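# Tie off lantern cord on peg, then remove box

## Task

Fasten the lantern's cord so that it stays secure after the grippers release it, and then move the box out from beneath the lantern. The lantern has to remain hung from the peg, no lower than its present height. It breaks easily, so the task fails if at any moment it drops freely or ends up noticeably below where it is now.

## Robot and tools

Robot: two arms, left_arm and right_arm, each with six joints and a parallel gripper. Joint order on every arm, in all commands and all result lists: waist, shoulder, elbow, wrist pitch, wrist yaw, wrist roll. Stated joint ranges in radians: waist -2.618 to 3.054, shoulder 0.000 to 3.142, elbow 0.000 to 3.142, wrist pitch -1.571 to 1.571, wrist yaw -1.571 to 1.571, wrist roll -2.094 to 2.094. Shoulder and elbow have inverted signs in everything you send and read, so in your numbers both actually span -3.142 to 0.000. A joint's true end may differ from the stated one by up to 0.059 rad.

Frame: all hand positions, orientations and velocities are in the scene frame. Its origin sits at table-top height halfway between the two arms' nominal bases; +x points out across the table, +z points up, and left_arm is on the +y side (image left and right do not follow arm names). end_effector_position is in metres and marks the spot between the finger pads, roughly 1 cm short of the fingertips; end_effector_quat_wxyz gives orientation. The fingers extend along the gripper's +z axis and separate along its y axis. Reported positions may be wrong by a few centimetres, more when the arm is stretched far.

A row is 14 numbers, each in [-1, 1], always for both arms: left_arm waist, shoulder, elbow, wrist pitch, wrist yaw, wrist roll, opening, then the same seven for right_arm. The six joint numbers per arm are offsets, not poses: they count from the Joint targets shown at the start of the action or call, not from the previous row, so sending the same offset twice moves the arm further. Scale: 1.0 equals 2.224 rad for waist, shoulder and elbow, and 8.485 rad for the three wrist joints. To hold an arm still, send 0 for its joints. The opening number is absolute: +1 fully open (pad gap 0.094 m), -1 shut; values between aim for that grip_measured reading. A 0 is a real opening command, so to keep a gripper unchanged repeat its current command (see Tool commands).

Tools:
- execute_actions(actions, cameras): actions is a list of actions; each action is a list of up to 15 rows, one row per 1/30 s step, and an action lasts 15 steps (0.5 s), the final row repeating if fewer are given. An empty list just reports the state. An action is rejected for both arms if it would push any joint more than 0.059 rad outside its range; a malformed action, or a first action failing that check, rejects the whole call.
- move(target, speed, blend, opening_speed, blocking, cameras): target is one 14-number row or a list of up to 15 rows, all offsets from the same starting Joint targets (not chained). Joints travel together along paths, so the hand traces a curve and does not avoid obstacles or the other arm. speed is rad/s for the joint with the longest way to go, 0.01 to 12.57, default 0.5, single value or one per target. blend in rad rounds corners between listed targets. opening_speed (0.2 or more, scale units per second) changes the fingers gradually. blocking=false returns after about 0.5 s while the motion continues. Total path time is capped at 10 s. The result adds a move: line: done, off_target (still, some joint over 0.035 rad from target), moving, held, or fault, plus limits=held if steps were withheld.
- wait(seconds): 0 to 10 s, arms keep their last command; a running move continues.
- stop(): brakes a running move; faster motion needs more room.
- zoom_image(camera, region): camera is cam_low, cam_left_wrist or cam_right_wrist; region [x0, y0, x1, y1] in pixels from the top-left, at most 504 by 504, on that camera's latest image.
- finished_scene(scene): ends the scene for good; scene is 1 and may be omitted.
Cameras are cam_low (fixed) and the two wrist cameras, each 672x504; cameras=[] returns no images, null or ["all"] returns all.

Result lines: Joint positions and Joint velocities give one block per arm (rad, rad/s) ending with the pad gap (m, m/s); velocities may read within noise. Joint targets is what your next offsets count from. Tool commands lists current gripper commands. grip_measured is finger opening on the command scale; it keeps following the command even after contact, so it will not reveal a touch, and it may read a few mm off. grip_effort_nm is gripper motor effort (negative closing), not pad force. Joint torques include the arm's own weight; shoulder-related readings 1 to 3 wrap at ±28 N m. joint sent to its limit means a joint was clipped at its end; joint command not followed means the clearance check altered targets. MOTOR HOT warns of heating; OVER-TEMPERATURE FAULT folds that arm away permanently, and at higher heat it collapses.

Cautions: the lantern is fragile, so never let it drop or sag below its current height; do not release the cord before it is fastened. Close fingers slowly (low opening_speed) on the cord or anything delicate; the pads squeeze at roughly 50 to 64 N each. Keep contacts gentle and slow, and do not aim far past a contact point, which presses harder. Avoid any hard contact between the two arms, including one gripper pinching the other's fingers. Do not leave arms stretched out, loaded or straining toward unreachable poses, as motors heat. To stop pushing on something, command targets back past the current Joint positions. Large offsets are limited by joint speed and may need several actions. Loose items can be nudged by outside pushes; nothing may fall or be set down off the table. Release only when the part is still, opening well above grip_measured.

Each tool is called as name(argument=value, ...) on one line, values as JSON.

## Session

execute_actions(actions=[])

Scene clock: 0.00 s.
left_arm: end_effector_position=(+0.2690, +0.2016, +0.2870) grip_measured=+1.000 grip_effort_nm=n/a end_effector_quat_wxyz=(+0.562, -0.093, +0.818, -0.083) | right_arm: end_effector_position=(+0.3447, -0.2006, +0.2497) grip_measured=+1.000 grip_effort_nm=n/a end_effector_quat_wxyz=(+0.621, +0.043, +0.780, +0.062)
Joint positions: left_arm=[-0.236 -0.756 -0.822 -0.438 -0.209 -0.341 0.094] | right_arm=[0.18 -1.027 -0.628 0.174 0.146 0.188 0.094]
Joint velocities: within noise
Joint torques (N m): no reading
Heat: left arm: 39 °C; right arm: 36 °C.
Joint targets: left_arm=[-0.236 -0.749 -0.835 -0.434 -0.211 -0.339] | right_arm=[0.180 -1.018 -0.642 0.182 0.147 0.186]
Tool commands: left_gripper/opening=+1.0 right_gripper/opening=+1.0

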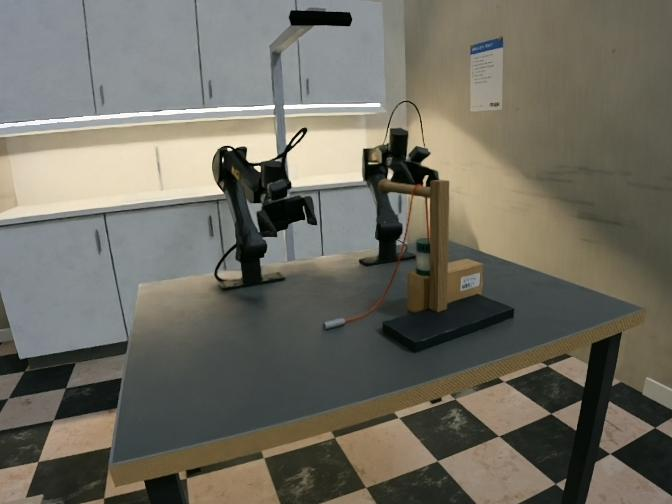

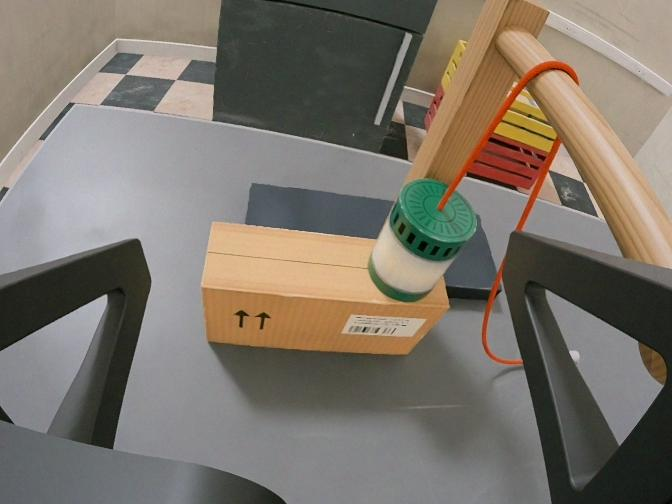

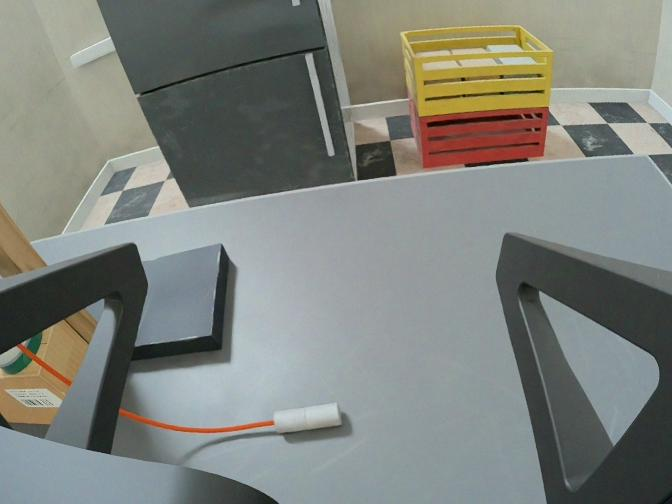

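zoom_image(camera="cam_low", region=[300, 90, 540, 360])

zoom_image(camera="cam_left_wrist", region=[330, 0, 672, 400])

zoom_image(camera="cam_right_wrist", region=[0, 220, 380, 504])

Scaled by 1.867 from the camera's 672x504 image, which has a finer 960x720 frame.

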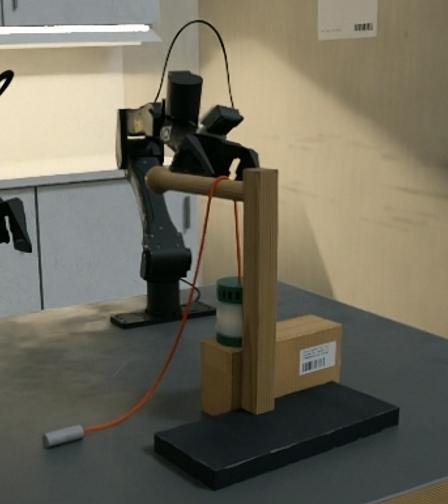

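Scaled by 1.260 from the camera's 672x504 image, which has a finer 960x720 frame.

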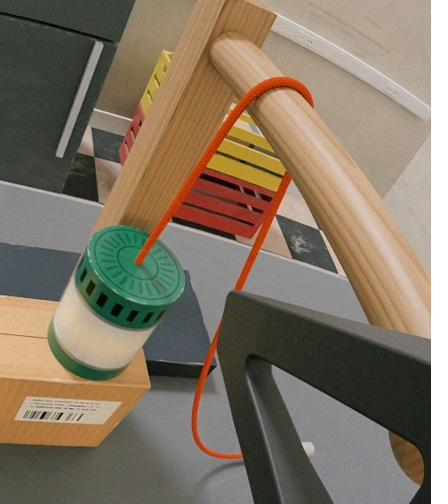

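Scaled by 1.326 from the camera's 672x504 image, which has a finer 960x720 frame.

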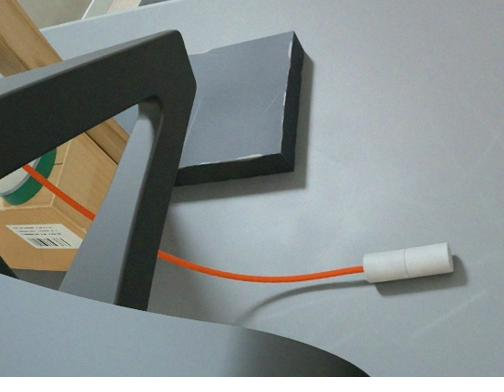

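move(target=[0.36, 0, 0, 0, 0, 0, 1, 0.02, 0, 0, 0, 0, -0.181, 1], speed=1.0, cameras=[])

move(target=[0, 0, 0, 0, 0.153, 0, 1, 0, -0.492, -0.348, -0.122, -0.017, 0, 1], speed=0.9)

Scene clock: 103.67 s.
left_arm: end_effector_position=(+0.2082, +0.4239, +0.2870) grip_measured=+1.000 grip_effort_nm=0.027 end_effector_quat_wxyz=(+0.550, -0.402, +0.719, +0.140) | right_arm: end_effector_position=(+0.3427, -0.1871, +0.2497) grip_measured=+1.000 grip_effort_nm=-0.032 end_effector_quat_wxyz=(+0.495, -0.523, +0.580, -0.380)
Joint positions: left_arm=[0.557 -0.756 -0.822 -0.438 -0.208 -0.341 0.094] | right_arm=[0.219 -1.027 -0.628 0.174 0.15 -1.355 0.094]
Joint velocities: within noise
Joint torques (N m): left_arm=[0.83 1.07 -9.29 1.69 -0.09 0.04] | right_arm=[0.58 2.69 -7.57 1.73 0.02 0.14]
Heat: left arm: 47 °C; right arm: 38 °C.
Joint targets: left_arm=[0.565 -0.749 -0.835 -0.434 -0.211 -0.339] | right_arm=[0.225 -1.018 -0.642 0.182 0.147 -1.349]
move: done
No camera images: "cameras" was empty.

Scene clock: 106.00 s.
left_arm: end_effector_position=(+0.2358, +0.2159, +0.3192) grip_measured=+1.000 grip_effort_nm=0.027 end_effector_quat_wxyz=(+0.524, -0.042, +0.765, -0.371) | right_arm: end_effector_position=(+0.3872, -0.1584, +0.0267) grip_measured=+1.000 grip_effort_nm=-0.002 end_effector_quat_wxyz=(-0.067, +0.708, -0.699, +0.072)
Joint positions: left_arm=[0.558 -0.756 -0.822 -0.438 1.069 -0.341 0.094] | right_arm=[0.219 -2.034 -1.453 -0.798 0.051 -1.356 0.094]
Joint velocities: within noise
Joint torques (N m): left_arm=[0.72 0.81 -8.91 1.42 0.32 0.03] | right_arm=[0.53 2.62 -2.81 -0.01 -0.51 0.16]
Heat: left arm: 47 °C; right arm: 38 °C.
Joint targets: left_arm=[0.565 -0.749 -0.835 -0.434 1.087 -0.339] | right_arm=[0.225 -2.112 -1.416 -0.853 0.003 -1.349]
move: off_target (right_arm); right_arm: the shoulder is farthest, 0.078 rad from its target
camera_calibration:
cam_left_wrist: T_world_to_cam=[[-0.31654, -0.731338, 0.604108, 0.0363436], [-0.823747, -0.103863, -0.557363, 0.400327], [0.470365, -0.67406, -0.569561, 0.308954], [0, 0, 0, 1]] pos_world=[0.195951, 0.276412, 0.37714]
cam_right_wrist: T_world_to_cam=[[0.976113, 0.0134868, 0.216845, -0.387292], [-0.113918, -0.818102, 0.563677, -0.0997103], [0.185004, -0.574915, -0.797023, -0.0452863], [0, 0, 0, 1]] pos_world=[0.37506, -0.102386, 0.104093]

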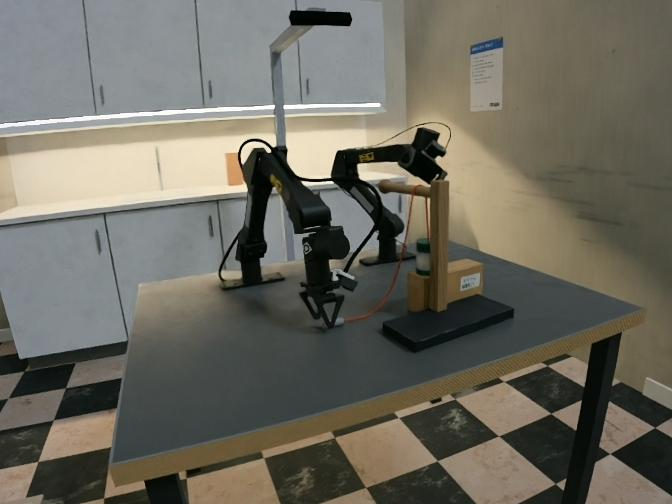

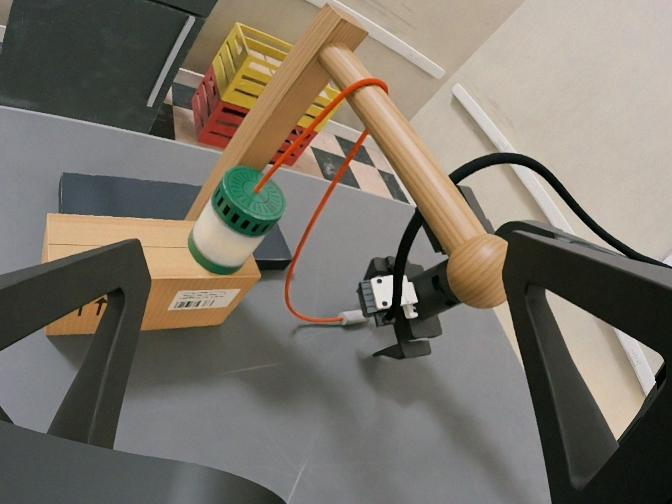

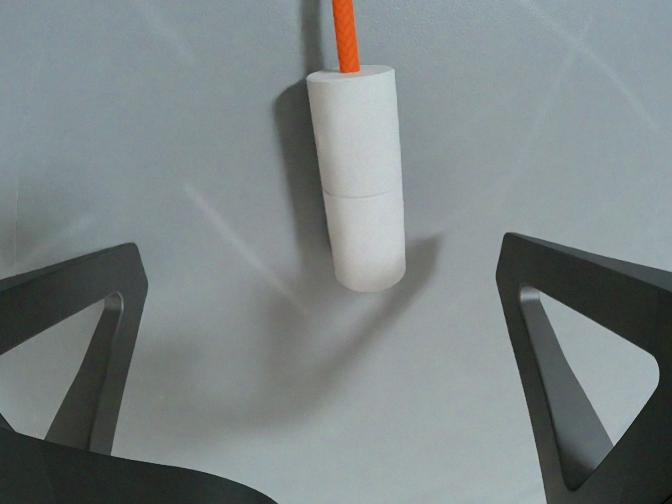

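move(target=[0, 0, 0, 0, 0, 0, 1, -0.003, -0.0625, -0.197, -0.0378, 0, 0, 1], speed=0.6, cameras=["cam_right_wrist"])

Scene clock: 143.07 s.
left_arm: end_effector_position=(+0.2357, +0.2157, +0.3193) grip_measured=+1.000 grip_effort_nm=0.027 end_effector_quat_wxyz=(+0.524, -0.041, +0.765, -0.371) | right_arm: end_effector_position=(+0.3977, -0.1516, +0.0409) grip_measured=+1.000 grip_effort_nm=-0.012 end_effector_quat_wxyz=(-0.001, +0.712, -0.702, +0.017)
Joint positions: left_arm=[0.558 -0.756 -0.822 -0.438 1.07 -0.341 0.094] | right_arm=[0.219 -2.225 -1.83 -1.156 0.027 -1.353 0.094]
Joint velocities: within noise
Joint torques (N m): left_arm=[0.73 0.79 -8.95 1.41 0.3 0.03] | right_arm=[0.08 7.43 -7.28 0 -0.24 0.1]
Heat: left arm: 46 °C; right arm: 36 °C.
Joint targets: left_arm=[0.565 -0.749 -0.835 -0.434 1.087 -0.339] | right_arm=[0.218 -2.251 -1.854 -1.174 0.003 -1.349]
move: done
camera_calibration:
cam_right_wrist: T_world_to_cam=[[0.998835, 0.0146677, 0.0459654, -0.402608], [-0.0151871, -0.80867, 0.588066, -0.139772], [0.0457964, -0.58808, -0.807505, 0.0217058], [0, 0, 0, 1]] pos_world=[0.399022, -0.0943597, 0.118229]
Images, in order (width x height): cam_right_wrist 672x504.

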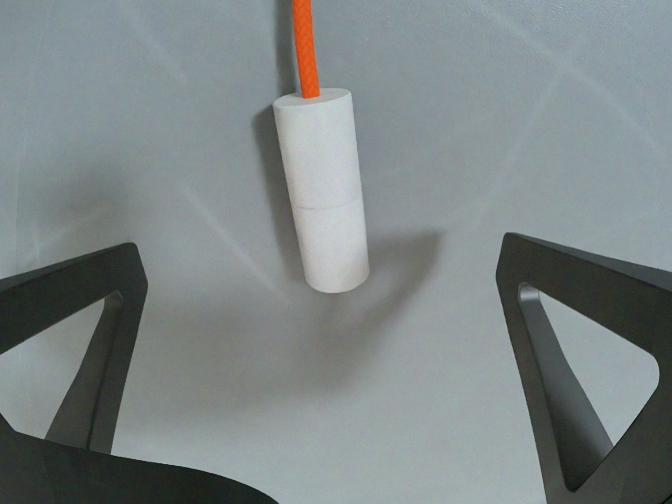

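move(target=[[0, 0, 0, 0, 0, 0, 1, 0.0124, -0.0067, 0.0047, 0.003, 0, 0.0028, 1],[0, 0, 0, 0, 0, 0, 1, 0.0124, -0.0067, 0.0047, 0.003, 0, 0.0028, -0.9]], speed=0.4, opening_speed=1.5, cameras=["cam_right_wrist"])

Scene clock: 154.63 s.
left_arm: end_effector_position=(+0.2357, +0.2157, +0.3193) grip_measured=+1.000 grip_effort_nm=0.032 end_effector_quat_wxyz=(+0.524, -0.041, +0.765, -0.371) | right_arm: end_effector_position=(+0.3987, -0.1393, +0.0383) grip_measured=-0.898 grip_effort_nm=-0.134 end_effector_quat_wxyz=(-0.004, +0.712, -0.702, +0.016)
Joint positions: left_arm=[0.558 -0.756 -0.822 -0.438 1.07 -0.341 0.094] | right_arm=[0.244 -2.24 -1.844 -1.152 0.024 -1.328 0.005]
Joint velocities: within noise
Joint torques (N m): left_arm=[0.73 0.75 -8.94 1.41 0.3 0.05] | right_arm=[0.01 7.51 -5.65 0.24 -0.16 0.08]
Heat: left arm: 46 °C; right arm: 37 °C.
Joint targets: left_arm=[0.565 -0.749 -0.835 -0.434 1.087 -0.339] | right_arm=[0.246 -2.266 -1.844 -1.148 0.003 -1.326]
move: done
camera_calibration:
cam_right_wrist: T_world_to_cam=[[0.998686, 0.0157386, 0.0487725, -0.403549], [-0.0157595, -0.811252, 0.584485, -0.12828], [0.0487657, -0.584485, -0.809938, 0.0262584], [0, 0, 0, 1]] pos_world=[0.399717, -0.0823685, 0.115927]
Images, in order (width x height): cam_right_wrist 672x504.

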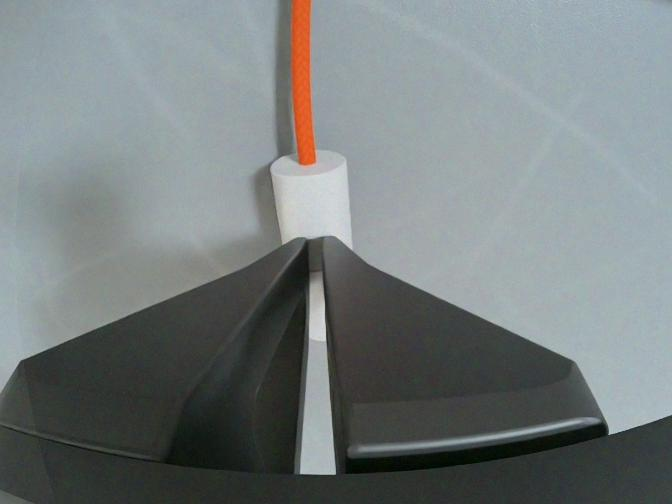

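move(target=[[0, 0, 0, 0, 0, 0, 1, 0, 0, 0, 0, 0, 0, 0.3],[0, 0, 0, 0, 0, 0, 1, 0.009, -0.0071, 0.0211, 0.0073, 0, 0.0024, 0.3]], speed=0.2, cameras=["cam_right_wrist"])

Scene clock: 165.40 s.
left_arm: end_effector_position=(+0.2357, +0.2157, +0.3193) grip_measured=+1.000 grip_effort_nm=0.027 end_effector_quat_wxyz=(+0.524, -0.041, +0.765, -0.371) | right_arm: end_effector_position=(+0.3964, -0.1323, +0.0216) grip_measured=+0.298 grip_effort_nm=0.081 end_effector_quat_wxyz=(-0.002, +0.711, -0.703, +0.014)
Joint positions: left_arm=[0.558 -0.756 -0.822 -0.438 1.07 -0.341 0.094] | right_arm=[0.26 -2.257 -1.805 -1.101 0.022 -1.309 0.061]
Joint velocities: within noise
Joint torques (N m): left_arm=[0.72 0.75 -8.96 1.41 0.3 0.03] | right_arm=[0.61 7.62 -4.77 0.29 -0.19 0.03]
Heat: left arm: 46 °C; right arm: 36 °C.
Joint targets: left_arm=[0.565 -0.749 -0.835 -0.434 1.087 -0.339] | right_arm=[0.266 -2.282 -1.797 -1.086 0.003 -1.305]
move: done
camera_calibration:
cam_right_wrist: T_world_to_cam=[[0.998963, 0.0123043, 0.0438357, -0.401035], [-0.0156145, -0.811816, 0.583705, -0.112973], [0.0427686, -0.583784, -0.810782, 0.0193785], [0, 0, 0, 1]] pos_world=[0.398026, -0.0754659, 0.0992343]
Images, in order (width x height): cam_right_wrist 672x504.

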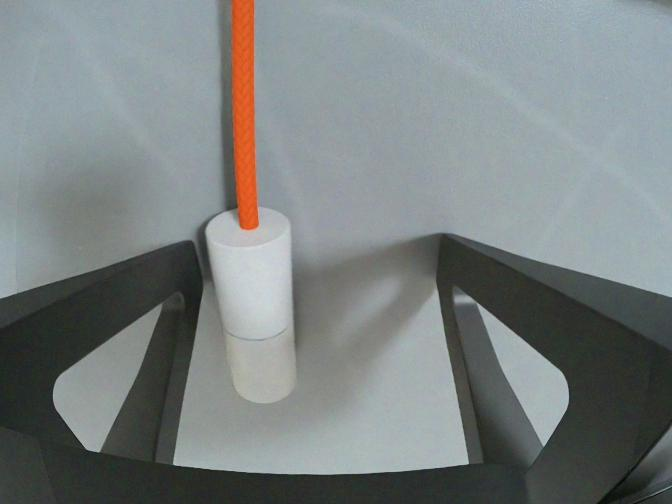

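move(target=[[0, 0, 0, 0, 0, 0, 1, -0.004, 0.0279, 0.0467, 0.0049, 0, -0.001, 0.3],[0, 0, 0, 0, 0, 0, 1, -0.004, 0.0279, 0.0467, 0.0049, 0, -0.001, -0.9]], speed=0.2, opening_speed=0.8, cameras=["cam_right_wrist"])

Scene clock: 179.07 s.
left_arm: end_effector_position=(+0.2357, +0.2157, +0.3193) grip_measured=+1.000 grip_effort_nm=0.022 end_effector_quat_wxyz=(+0.524, -0.041, +0.765, -0.371) | right_arm: end_effector_position=(+0.3856, -0.1338, +0.0195) grip_measured=-0.650 grip_effort_nm=-1.057 end_effector_quat_wxyz=(-0.004, +0.711, -0.703, +0.010)
Joint positions: left_arm=[0.558 -0.756 -0.822 -0.438 1.07 -0.341 0.094] | right_arm=[0.26 -2.215 -1.727 -1.065 0.014 -1.308 0.016]
Joint velocities: within noise
Joint torques (N m): left_arm=[0.73 0.75 -8.94 1.42 0.3 0.05] | right_arm=[-0.02 8.64 -3.02 0.38 -0.08 -0.01]
Heat: left arm: 46 °C; right arm: 36 °C.
Joint targets: left_arm=[0.565 -0.749 -0.835 -0.434 1.087 -0.339] | right_arm=[0.257 -2.220 -1.693 -1.045 0.003 -1.314]
move: done; target 2's new numbers were sent with right_arm's elbow 0.040 rad from that target
camera_calibration:
cam_right_wrist: T_world_to_cam=[[0.999065, 0.0116864, 0.0416252, -0.390226], [-0.0144983, -0.816469, 0.577207, -0.114082], [0.0407311, -0.57727, -0.815537, 0.0190652], [0, 0, 0, 1]] pos_world=[0.38743, -0.0775786, 0.0976407]
Images, in order (width x height): cam_right_wrist 672x504.

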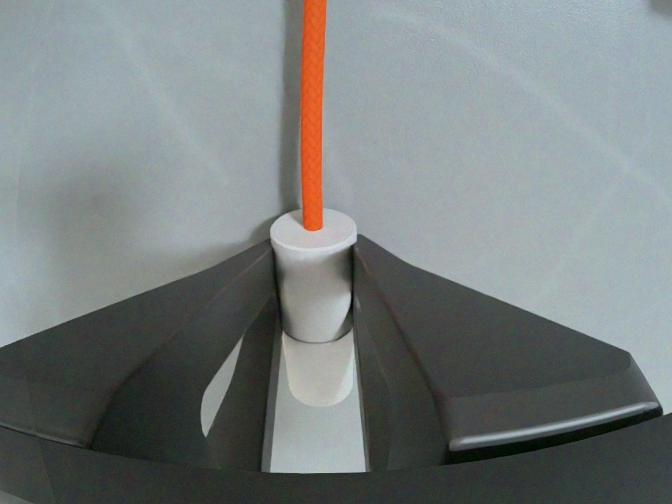

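move(target=[[0.06, -0.15, -0.132, 0.01, 0.02, 0.016, 1, 0, 0.0203, -0.076, -0.0251, 0, 0, -0.9],[0.151, -0.369, -0.330, 0.0276, 0.0487, 0.04, 1, 0.1187, 0.330, 0.566, 0.2471, 0.061, -0.0303, -0.9]], speed=0.7, blend=0.05)

Scene clock: 276.83 s.
left_arm: end_effector_position=(+0.3297, +0.3909, +0.4184) grip_measured=+1.000 grip_effort_nm=0.022 end_effector_quat_wxyz=(+0.638, +0.134, +0.701, -0.289) | right_arm: end_effector_position=(+0.3629, -0.1213, +0.1794) grip_measured=-0.651 grip_effort_nm=-1.057 end_effector_quat_wxyz=(-0.478, +0.528, -0.501, +0.492)
Joint positions: left_arm=[0.894 -1.553 -1.534 -0.21 1.484 -0.008 0.094] | right_arm=[0.515 -1.519 -0.44 1.012 0.516 -1.578 0.016]
Joint velocities: within noise
Joint torques (N m): left_arm=[0.68 5.57 -10.97 1.23 0.22 0.11] | right_arm=[0.61 6.49 -4.71 1.94 0.08 0.09]
Heat: left arm: 46 °C; right arm: 37 °C.
Joint targets: left_arm=[0.901 -1.570 -1.569 -0.200 1.500 0.000] | right_arm=[0.521 -1.486 -0.434 1.052 0.520 -1.571]
move: off_target (right_arm); right_arm: the wrist pitch is farthest, 0.040 rad from its target
camera_calibration:
cam_left_wrist: T_world_to_cam=[[-0.545205, -0.806707, 0.22798, 0.396318], [-0.565698, 0.153346, -0.810228, 0.471312], [0.618657, -0.570708, -0.539958, 0.33762], [0, 0, 0, 1]] pos_world=[0.273824, 0.440121, 0.473819]
cam_right_wrist: T_world_to_cam=[[0.0368807, 0.041035, 0.998477, -0.193204], [-0.557937, -0.828082, 0.0546407, 0.0930316], [0.829063, -0.559103, -0.00764527, -0.271178], [0, 0, 0, 1]] pos_world=[0.283855, -0.0666506, 0.185753]

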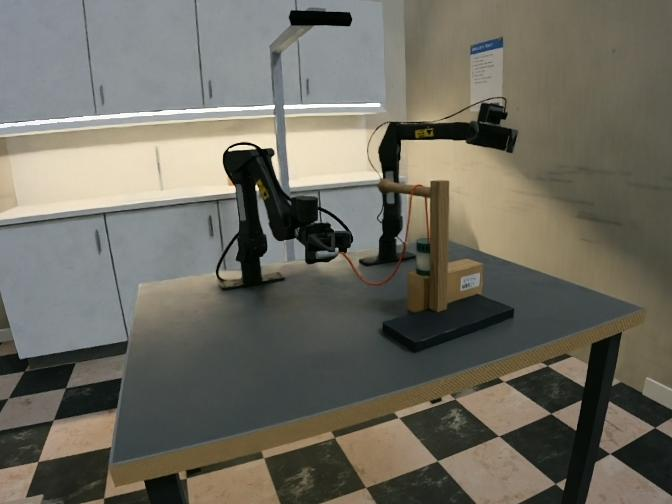

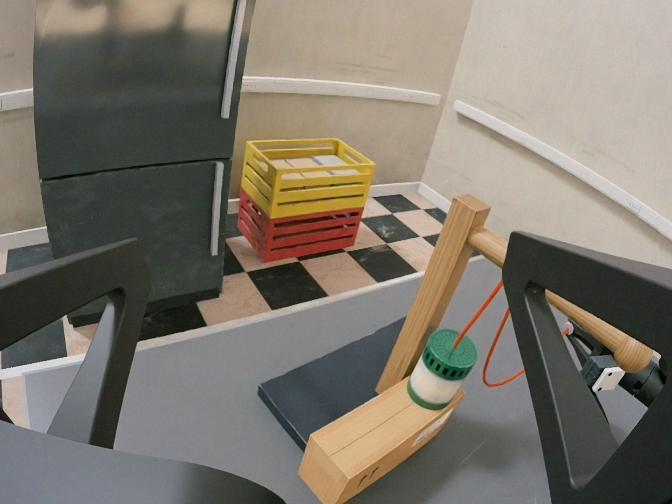

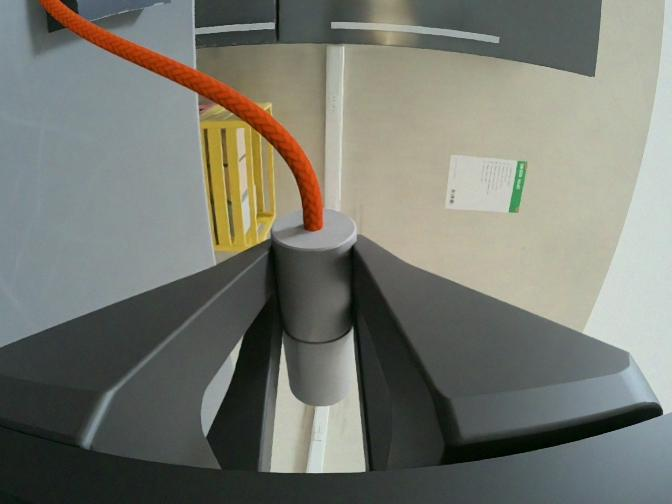

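move(target=[[-0.09, 0, 0, 0, 0, 0, 1, 0.2307, -0.0904, 0.0373, -0.0019, 0.0583, 0.079, -0.9],[-0.09, 0, 0, 0, 0, 0, 1, 0.3462, -0.2963, -0.129, -0.0032, 0.0883, 0.1768, -0.9]], speed=0.5, blend=0.1)

Scene clock: 296.00 s.
left_arm: end_effector_position=(+0.3514, +0.3223, +0.4186) grip_measured=+1.000 grip_effort_nm=0.027 end_effector_quat_wxyz=(+0.609, +0.199, +0.686, -0.346) | right_arm: end_effector_position=(+0.2342, +0.0639, +0.0594) grip_measured=-0.651 grip_effort_nm=-1.057 end_effector_quat_wxyz=(+0.645, -0.187, +0.726, -0.149)
Joint positions: left_arm=[0.708 -1.553 -1.534 -0.208 1.485 -0.008 0.094] | right_arm=[1.289 -2.125 -0.701 1.015 1.253 -0.089 0.016]
Joint velocities: within noise
Joint torques (N m): left_arm=[-0.76 5.49 -10.95 1.23 0.24 0.12] | right_arm=[0.25 5.33 -4.94 1.29 0.44 0.25]
Heat: left arm: 46 °C; right arm: 36 °C.
Joint targets: left_arm=[0.701 -1.570 -1.569 -0.200 1.500 0.000] | right_arm=[1.291 -2.145 -0.721 1.025 1.270 -0.071]
move: done
camera_calibration:
cam_left_wrist: T_world_to_cam=[[-0.685754, -0.691813, 0.226135, 0.365837], [-0.526166, 0.256542, -0.810763, 0.447265], [0.502883, -0.674968, -0.539933, 0.359345], [0, 0, 0, 1]] pos_world=[0.305502, 0.380895, 0.473919]
cam_right_wrist: T_world_to_cam=[[0.0590377, -0.885641, 0.460602, 0.00976436], [-0.647828, -0.38504, -0.657315, 0.216159], [0.759495, -0.259585, -0.596475, -0.0297951], [0, 0, 0, 1]] pos_world=[0.162087, 0.0841432, 0.119815]

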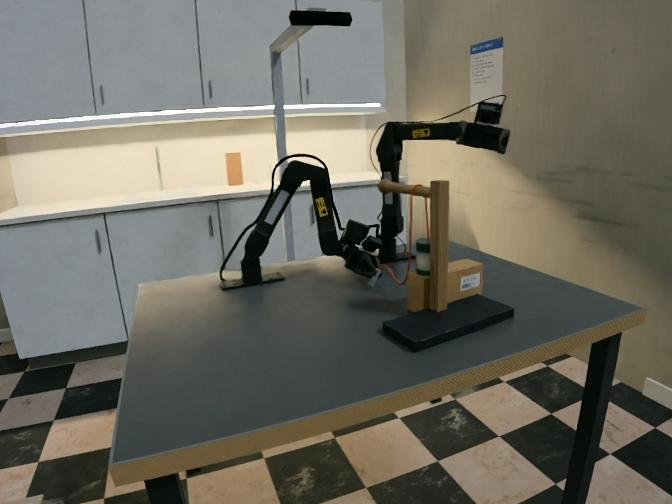

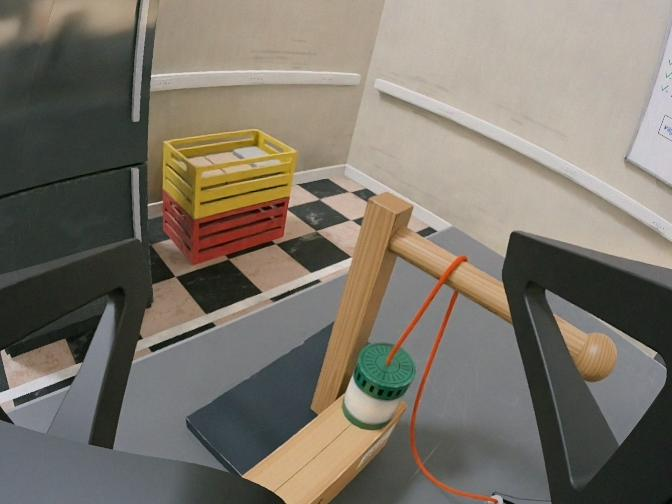

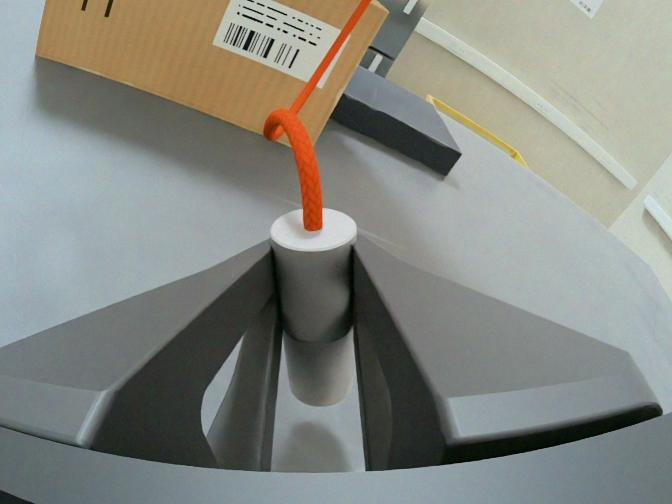

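move(target=[[0, 0, 0, 0, 0, 0, 1, 0.0099, 0.0049, -0.1619, 0.0033, -0.0421, 0.1262, -0.9],[0, 0, 0, 0, 0, 0, 1, -0.0112, 0.112, -0.2563, -0.0495, -0.0476, 0.1851, -0.9]], speed=0.5, blend=0.1)

Scene clock: 322.60 s.
left_arm: end_effector_position=(+0.3514, +0.3223, +0.4186) grip_measured=+1.000 grip_effort_nm=0.027 end_effector_quat_wxyz=(+0.609, +0.199, +0.686, -0.346) | right_arm: end_effector_position=(+0.2523, +0.2215, +0.2453) grip_measured=-0.652 grip_effort_nm=-1.057 end_effector_quat_wxyz=(+0.414, +0.354, +0.631, +0.553)
Joint positions: left_arm=[0.708 -1.553 -1.534 -0.208 1.485 -0.008 0.094] | right_arm=[1.271 -1.939 -1.263 0.606 0.867 1.494 0.016]
Joint velocities: within noise
Joint torques (N m): left_arm=[-0.75 5.5 -10.97 1.23 0.23 0.12] | right_arm=[-0.42 11.15 -8.2 1.39 -0.02 0.08]
Heat: left arm: 46 °C; right arm: 36 °C.
Joint targets: left_arm=[0.701 -1.570 -1.569 -0.200 1.500 0.000] | right_arm=[1.266 -1.896 -1.291 0.605 0.866 1.500]
move: off_target (right_arm); right_arm: the shoulder is farthest, 0.043 rad from its target
camera_calibration:
cam_left_wrist: T_world_to_cam=[[-0.685754, -0.691813, 0.226135, 0.365837], [-0.526166, 0.256542, -0.810763, 0.447265], [0.502883, -0.674968, -0.539933, 0.359345], [0, 0, 0, 1]] pos_world=[0.305502, 0.380895, 0.473919]
cam_right_wrist: T_world_to_cam=[[-0.00766586, -0.14575, -0.989292, 0.271268], [-0.855615, 0.513, -0.068949, 0.119961], [0.517556, 0.845924, -0.128638, -0.190341], [0, 0, 0, 1]] pos_world=[0.203232, 0.139012, 0.25215]

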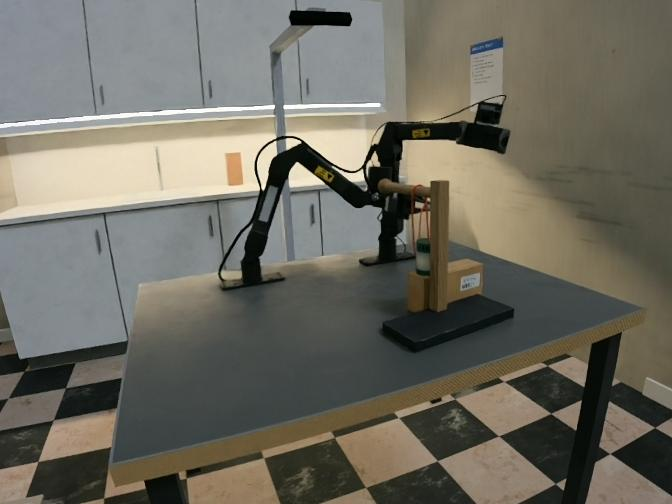

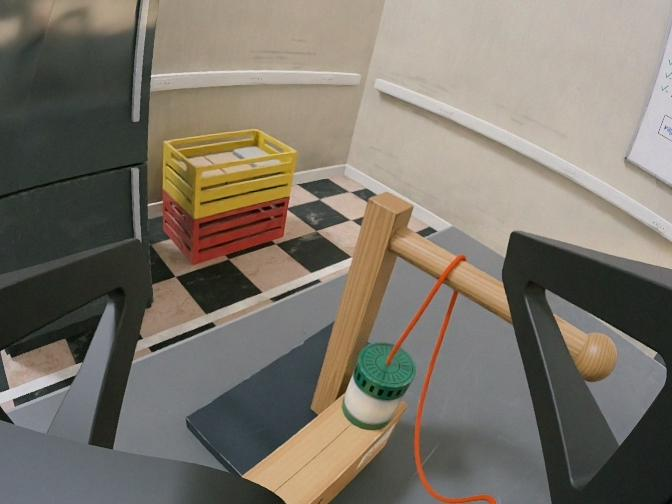

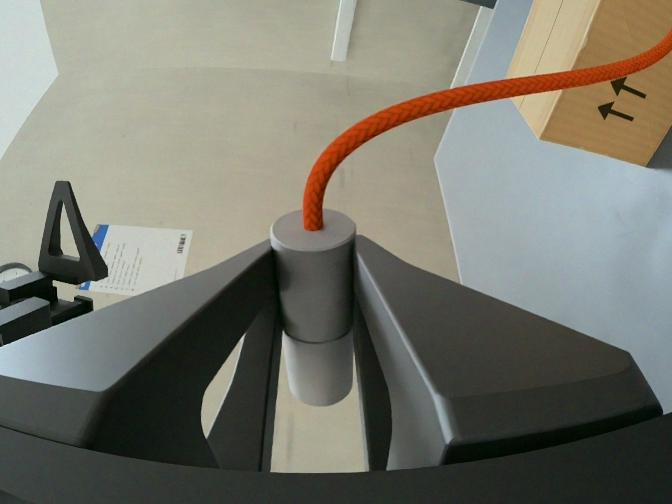

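zoom_image(camera="cam_low", region=[340, 130, 500, 330])

Scaled by 2.520 from the camera's 672x504 image, which has a finer 960x720 frame.

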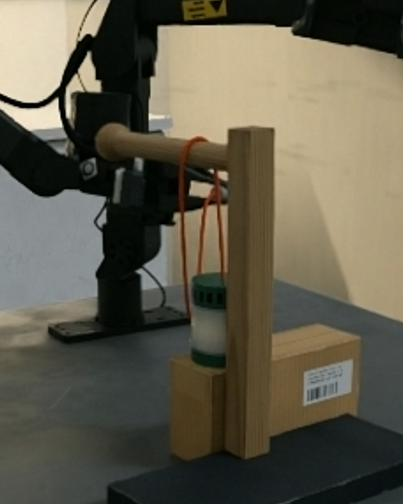

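move(target=[[0, 0, 0, 0, 0, 0, 1, -0.0121, 0.0353, -0.1362, -0.0449, 0.0204, 0.0471, -0.9],[0, 0, 0, 0, 0, 0, 1, -0.0537, 0.1012, -0.1659, -0.07, 0.0331, 0.0589, -0.9],[0, 0, 0, 0, 0, 0, 1, -0.151, 0.3071, 0.1205, -0.0489, 0.0075, 0.0589, -0.9]], speed=0.5, blend=0.1)

zoom_image(camera="cam_low", region=[340, 130, 500, 330])

Scene clock: 336.67 s.
left_arm: end_effector_position=(+0.3514, +0.3223, +0.4186) grip_measured=+1.000 grip_effort_nm=0.027 end_effector_quat_wxyz=(+0.609, +0.199, +0.686, -0.346) | right_arm: end_effector_position=(+0.3015, -0.0349, +0.3664) grip_measured=-0.652 grip_effort_nm=-1.057 end_effector_quat_wxyz=(+0.383, +0.591, +0.408, +0.581)
Joint positions: left_arm=[0.708 -1.553 -1.534 -0.208 1.485 -0.008 0.094] | right_arm=[0.933 -1.242 -1.03 0.16 0.925 1.996 0.016]
Joint velocities: within noise
Joint torques (N m): left_arm=[-0.77 5.55 -10.99 1.24 0.25 0.12] | right_arm=[-0.32 5.53 -5.94 1.68 0.08 0.11]
Heat: left arm: 46 °C; right arm: 38 °C.
Joint targets: left_arm=[0.701 -1.570 -1.569 -0.200 1.500 0.000] | right_arm=[0.930 -1.213 -1.023 0.189 0.929 2.000]
move: done
camera_calibration:
cam_left_wrist: T_world_to_cam=[[-0.685754, -0.691813, 0.226135, 0.365837], [-0.526166, 0.256542, -0.810763, 0.447265], [0.502883, -0.674968, -0.539933, 0.359345], [0, 0, 0, 1]] pos_world=[0.305502, 0.380895, 0.473919]
cam_right_wrist: T_world_to_cam=[[-0.0580434, 0.373212, -0.925928, 0.364105], [-0.576787, 0.744488, 0.336236, 0.0774708], [0.81483, 0.55358, 0.172052, -0.193246], [0, 0, 0, 1]] pos_world=[0.22328, -0.0865875, 0.344335]

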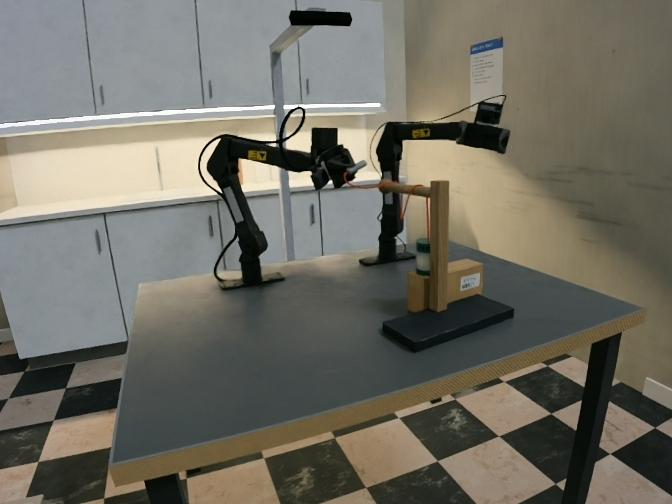

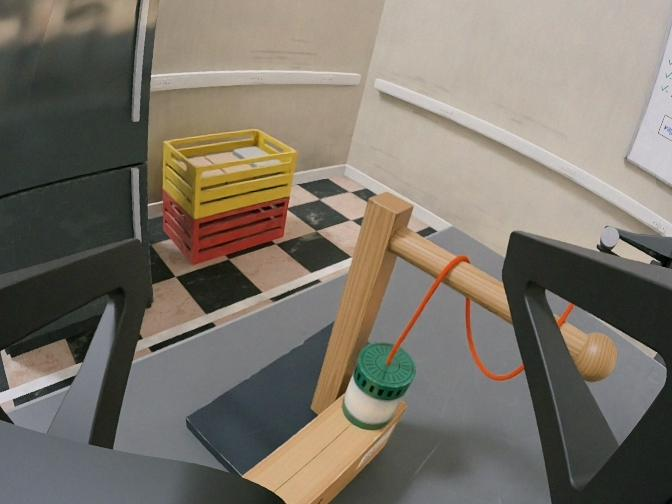

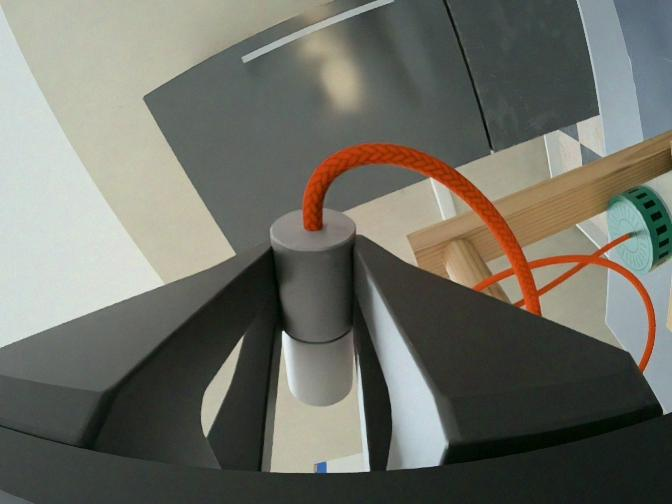

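Scaled by 2.520 from the camera's 672x504 image, which has a finer 960x720 frame.

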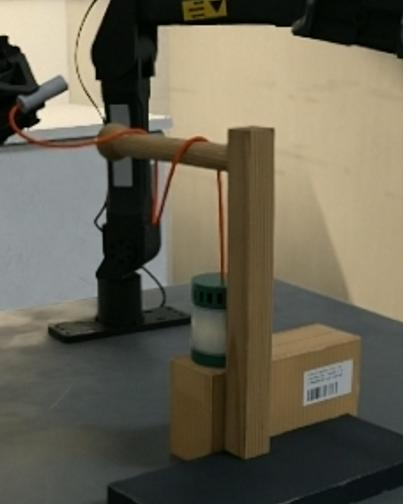

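move(target=[[0, 0, 0, 0, 0, 0, 1, -0.4157, -0.031, 0.1237, 0.0407, -0.2385, 0, -0.9]], speed=0.8)

zoom_image(camera="cam_low", region=[300, 130, 500, 330])

Scene clock: 361.93 s.
left_arm: end_effector_position=(+0.3514, +0.3223, +0.4186) grip_measured=+1.000 grip_effort_nm=0.027 end_effector_quat_wxyz=(+0.609, +0.199, +0.686, -0.346) | right_arm: end_effector_position=(+0.3085, -0.0818, +0.2983) grip_measured=-0.652 grip_effort_nm=-1.057 end_effector_quat_wxyz=(+0.003, +0.313, +0.638, +0.704)
Joint positions: left_arm=[0.708 -1.553 -1.534 -0.208 1.485 -0.008 0.094] | right_arm=[0.008 -1.273 -0.754 0.499 -1.088 2.004 0.016]
Joint velocities: within noise
Joint torques (N m): left_arm=[-0.79 5.49 -11.02 1.22 0.25 0.12] | right_arm=[-0.25 2.74 -5.93 1.62 -0.1 -0.01]
Heat: left arm: 46 °C; right arm: 35 °C.
Joint targets: left_arm=[0.701 -1.570 -1.569 -0.200 1.500 0.000] | right_arm=[0.005 -1.282 -0.748 0.535 -1.094 2.000]
move: off_target (right_arm); right_arm: the wrist pitch is farthest, 0.036 rad from its target
camera_calibration:
cam_left_wrist: T_world_to_cam=[[-0.685754, -0.691813, 0.226135, 0.365837], [-0.526166, 0.256542, -0.810763, 0.447265], [0.502883, -0.674968, -0.539933, 0.359345], [0, 0, 0, 1]] pos_world=[0.305502, 0.380895, 0.473919]
cam_right_wrist: T_world_to_cam=[[-0.404031, 0.167255, -0.899325, 0.40095], [-0.909164, -0.181862, 0.374629, 0.154696], [-0.100895, 0.968995, 0.22554, 0.139183], [0, 0, 0, 1]] pos_world=[0.316683, -0.173795, 0.271239]

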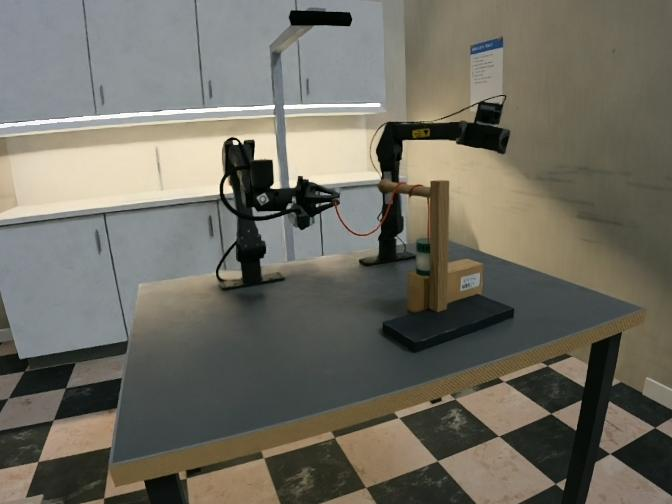

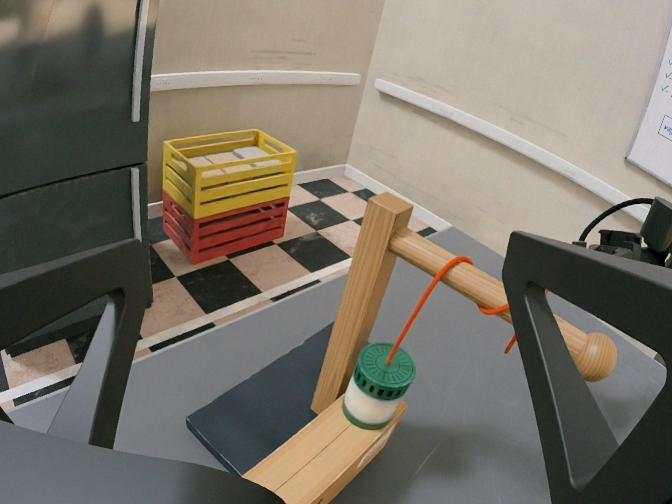

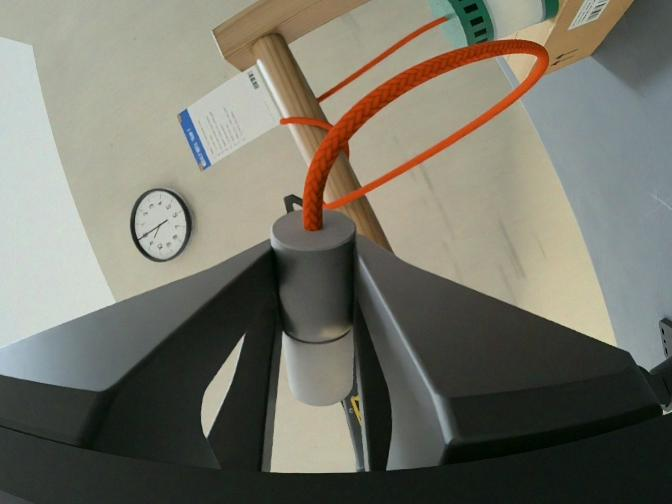

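Scaled by 2.520 from the camera's 672x504 image, which has a finer 960x720 frame.

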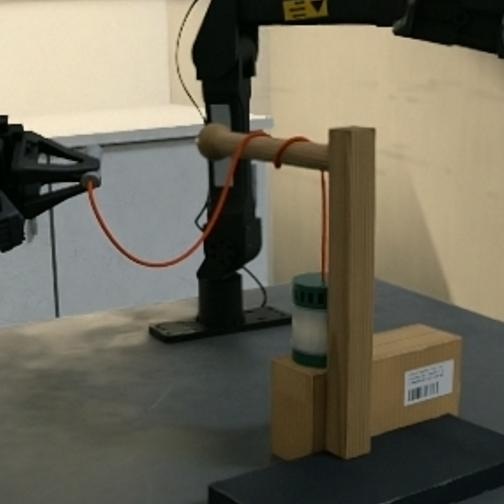

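move(target=[0, 0, 0, 0, 0, 0, 1, 0, 0, 0, 0, 0, -0.4208, -0.9], speed=1.2, cameras=["cam_right_wrist","cam_low"])

zoom_image(camera="cam_low", region=[300, 130, 500, 330])

Scene clock: 383.57 s.
left_arm: end_effector_position=(+0.3514, +0.3223, +0.4186) grip_measured=+1.000 grip_effort_nm=0.027 end_effector_quat_wxyz=(+0.609, +0.199, +0.686, -0.346) | right_arm: end_effector_position=(+0.3082, -0.0817, +0.3013) grip_measured=-0.651 grip_effort_nm=-1.053 end_effector_quat_wxyz=(+0.687, -0.690, +0.157, -0.165)
Joint positions: left_arm=[0.708 -1.553 -1.534 -0.208 1.485 -0.008 0.094] | right_arm=[0.008 -1.273 -0.754 0.518 -1.09 -1.584 0.016]
Joint velocities: within noise
Joint torques (N m): left_arm=[-0.75 5.49 -11.02 1.24 0.25 0.12] | right_arm=[-0.08 2.76 -5.83 1.45 -0.05 0.15]
Heat: left arm: 45 °C; right arm: 36 °C.
Joint targets: left_arm=[0.701 -1.570 -1.569 -0.200 1.500 0.000] | right_arm=[0.005 -1.282 -0.748 0.535 -1.094 -1.571]
move: done
camera_calibration:
cam_right_wrist: T_world_to_cam=[[-0.0193441, -0.0131893, 0.999726, -0.301939], [0.483822, -0.875164, -0.00218431, -0.219114], [0.874953, 0.483647, 0.0233105, -0.141063], [0, 0, 0, 1]] pos_world=[0.223595, -0.127518, 0.304666]
Images, in order (width x height): cam_low 672x504, cam_right_wrist 672x504.

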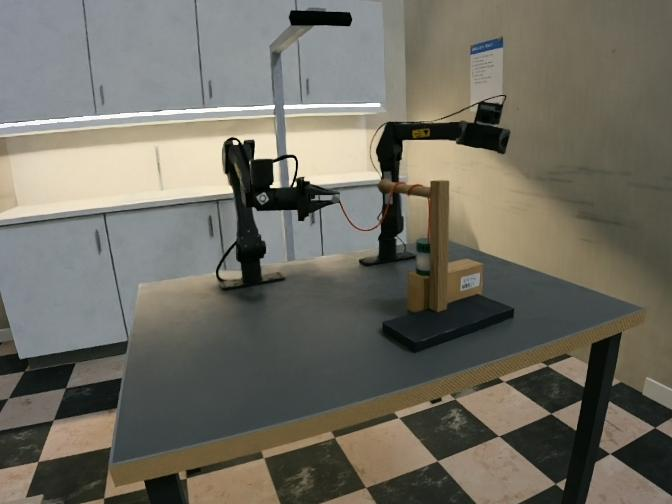

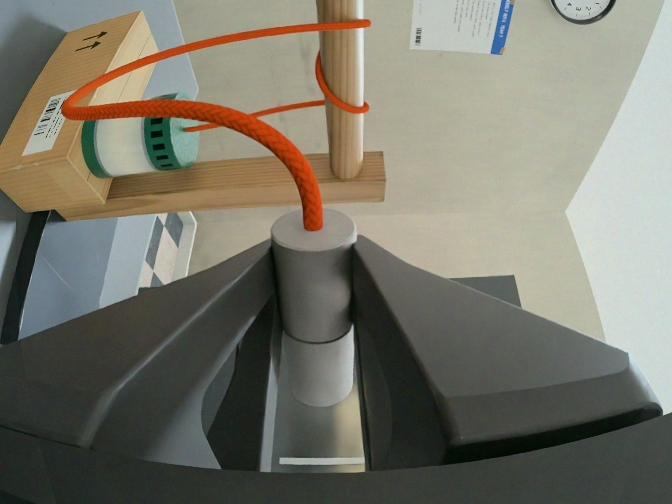

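Scaled by 2.520 from the camera's 672x504 image, which has a finer 960x720 frame.

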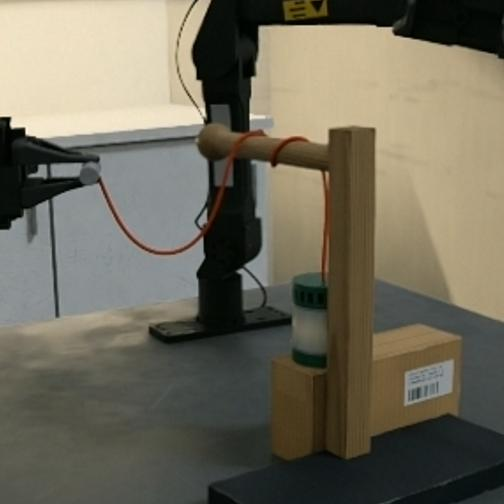

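move(target=[[0, 0, 0, 0, 0, 0, 1, 0.4627, -0.1821, 0.1785, 0.059, 0.2486, 0.079, -0.9],[0, 0, 0, 0, 0, 0, 1, 0.5782, -0.388, 0.0121, 0.0577, 0.2786, 0.1768, -0.9]], speed=0.7, blend=0.1)

zoom_image(camera="cam_low", region=[300, 130, 500, 330])

Scene clock: 393.90 s.
left_arm: end_effector_position=(+0.3514, +0.3223, +0.4186) grip_measured=+1.000 grip_effort_nm=0.027 end_effector_quat_wxyz=(+0.609, +0.199, +0.686, -0.346) | right_arm: end_effector_position=(+0.2333, +0.0637, +0.0573) grip_measured=-0.651 grip_effort_nm=-1.067 end_effector_quat_wxyz=(+0.641, -0.194, +0.726, -0.154)
Joint positions: left_arm=[0.708 -1.553 -1.534 -0.208 1.485 -0.008 0.094] | right_arm=[1.291 -2.125 -0.701 0.997 1.252 -0.089 0.016]
Joint velocities: within noise
Joint torques (N m): left_arm=[-0.77 5.53 -10.97 1.23 0.23 0.11] | right_arm=[0.09 5.3 -5.03 1.49 0.47 0.22]
Heat: left arm: 45 °C; right arm: 36 °C.
Joint targets: left_arm=[0.701 -1.570 -1.569 -0.200 1.500 0.000] | right_arm=[1.292 -2.145 -0.721 1.025 1.270 -0.070]
move: done
camera_calibration:
cam_left_wrist: T_world_to_cam=[[-0.685754, -0.691813, 0.226135, 0.365837], [-0.526166, 0.256542, -0.810763, 0.447265], [0.502883, -0.674968, -0.539933, 0.359345], [0, 0, 0, 1]] pos_world=[0.305502, 0.380895, 0.473919]
cam_right_wrist: T_world_to_cam=[[0.0636354, -0.8774, 0.475521, 0.00806281], [-0.649941, -0.39802, -0.647423, 0.214885], [0.757315, -0.267862, -0.595586, -0.0293586], [0, 0, 0, 1]] pos_world=[0.161383, 0.0847388, 0.117802]

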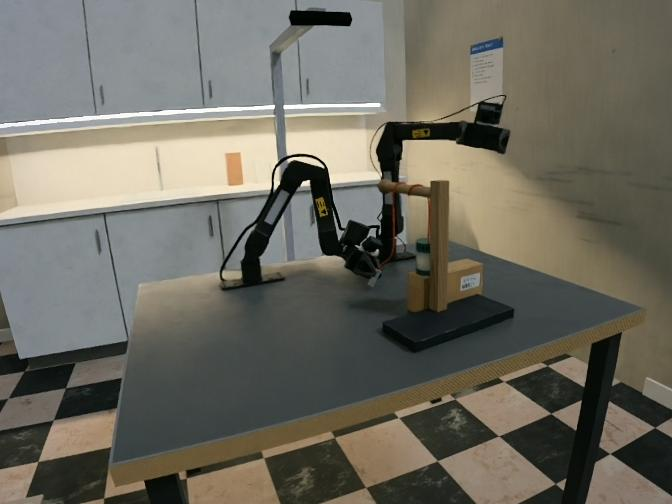

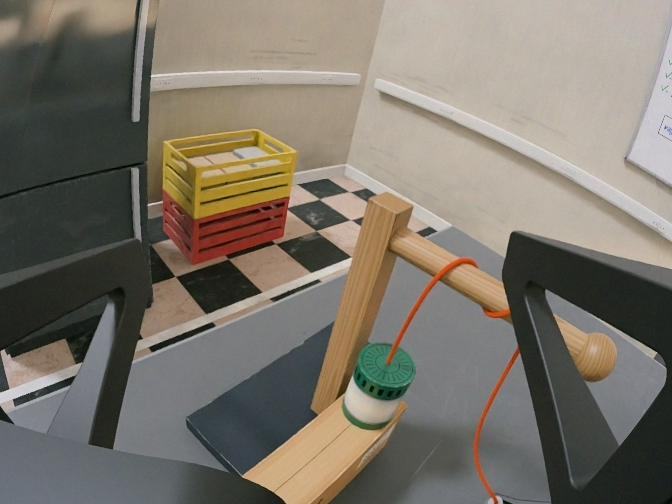

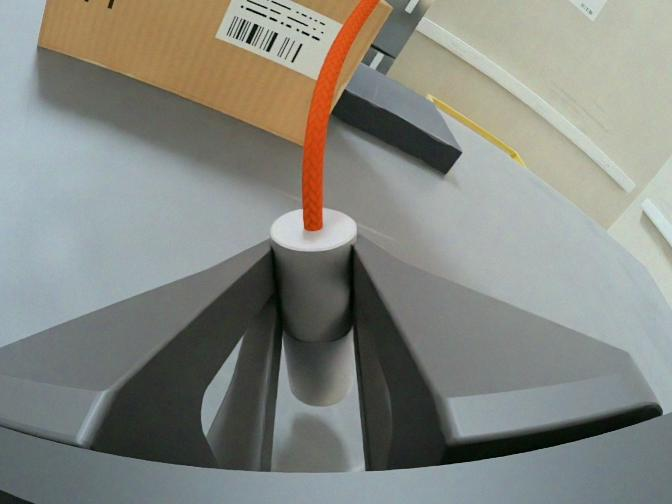

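Scaled by 2.520 from the camera's 672x504 image, which has a finer 960x720 frame.

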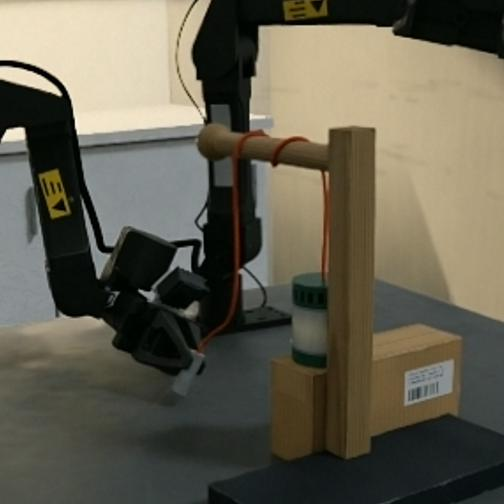

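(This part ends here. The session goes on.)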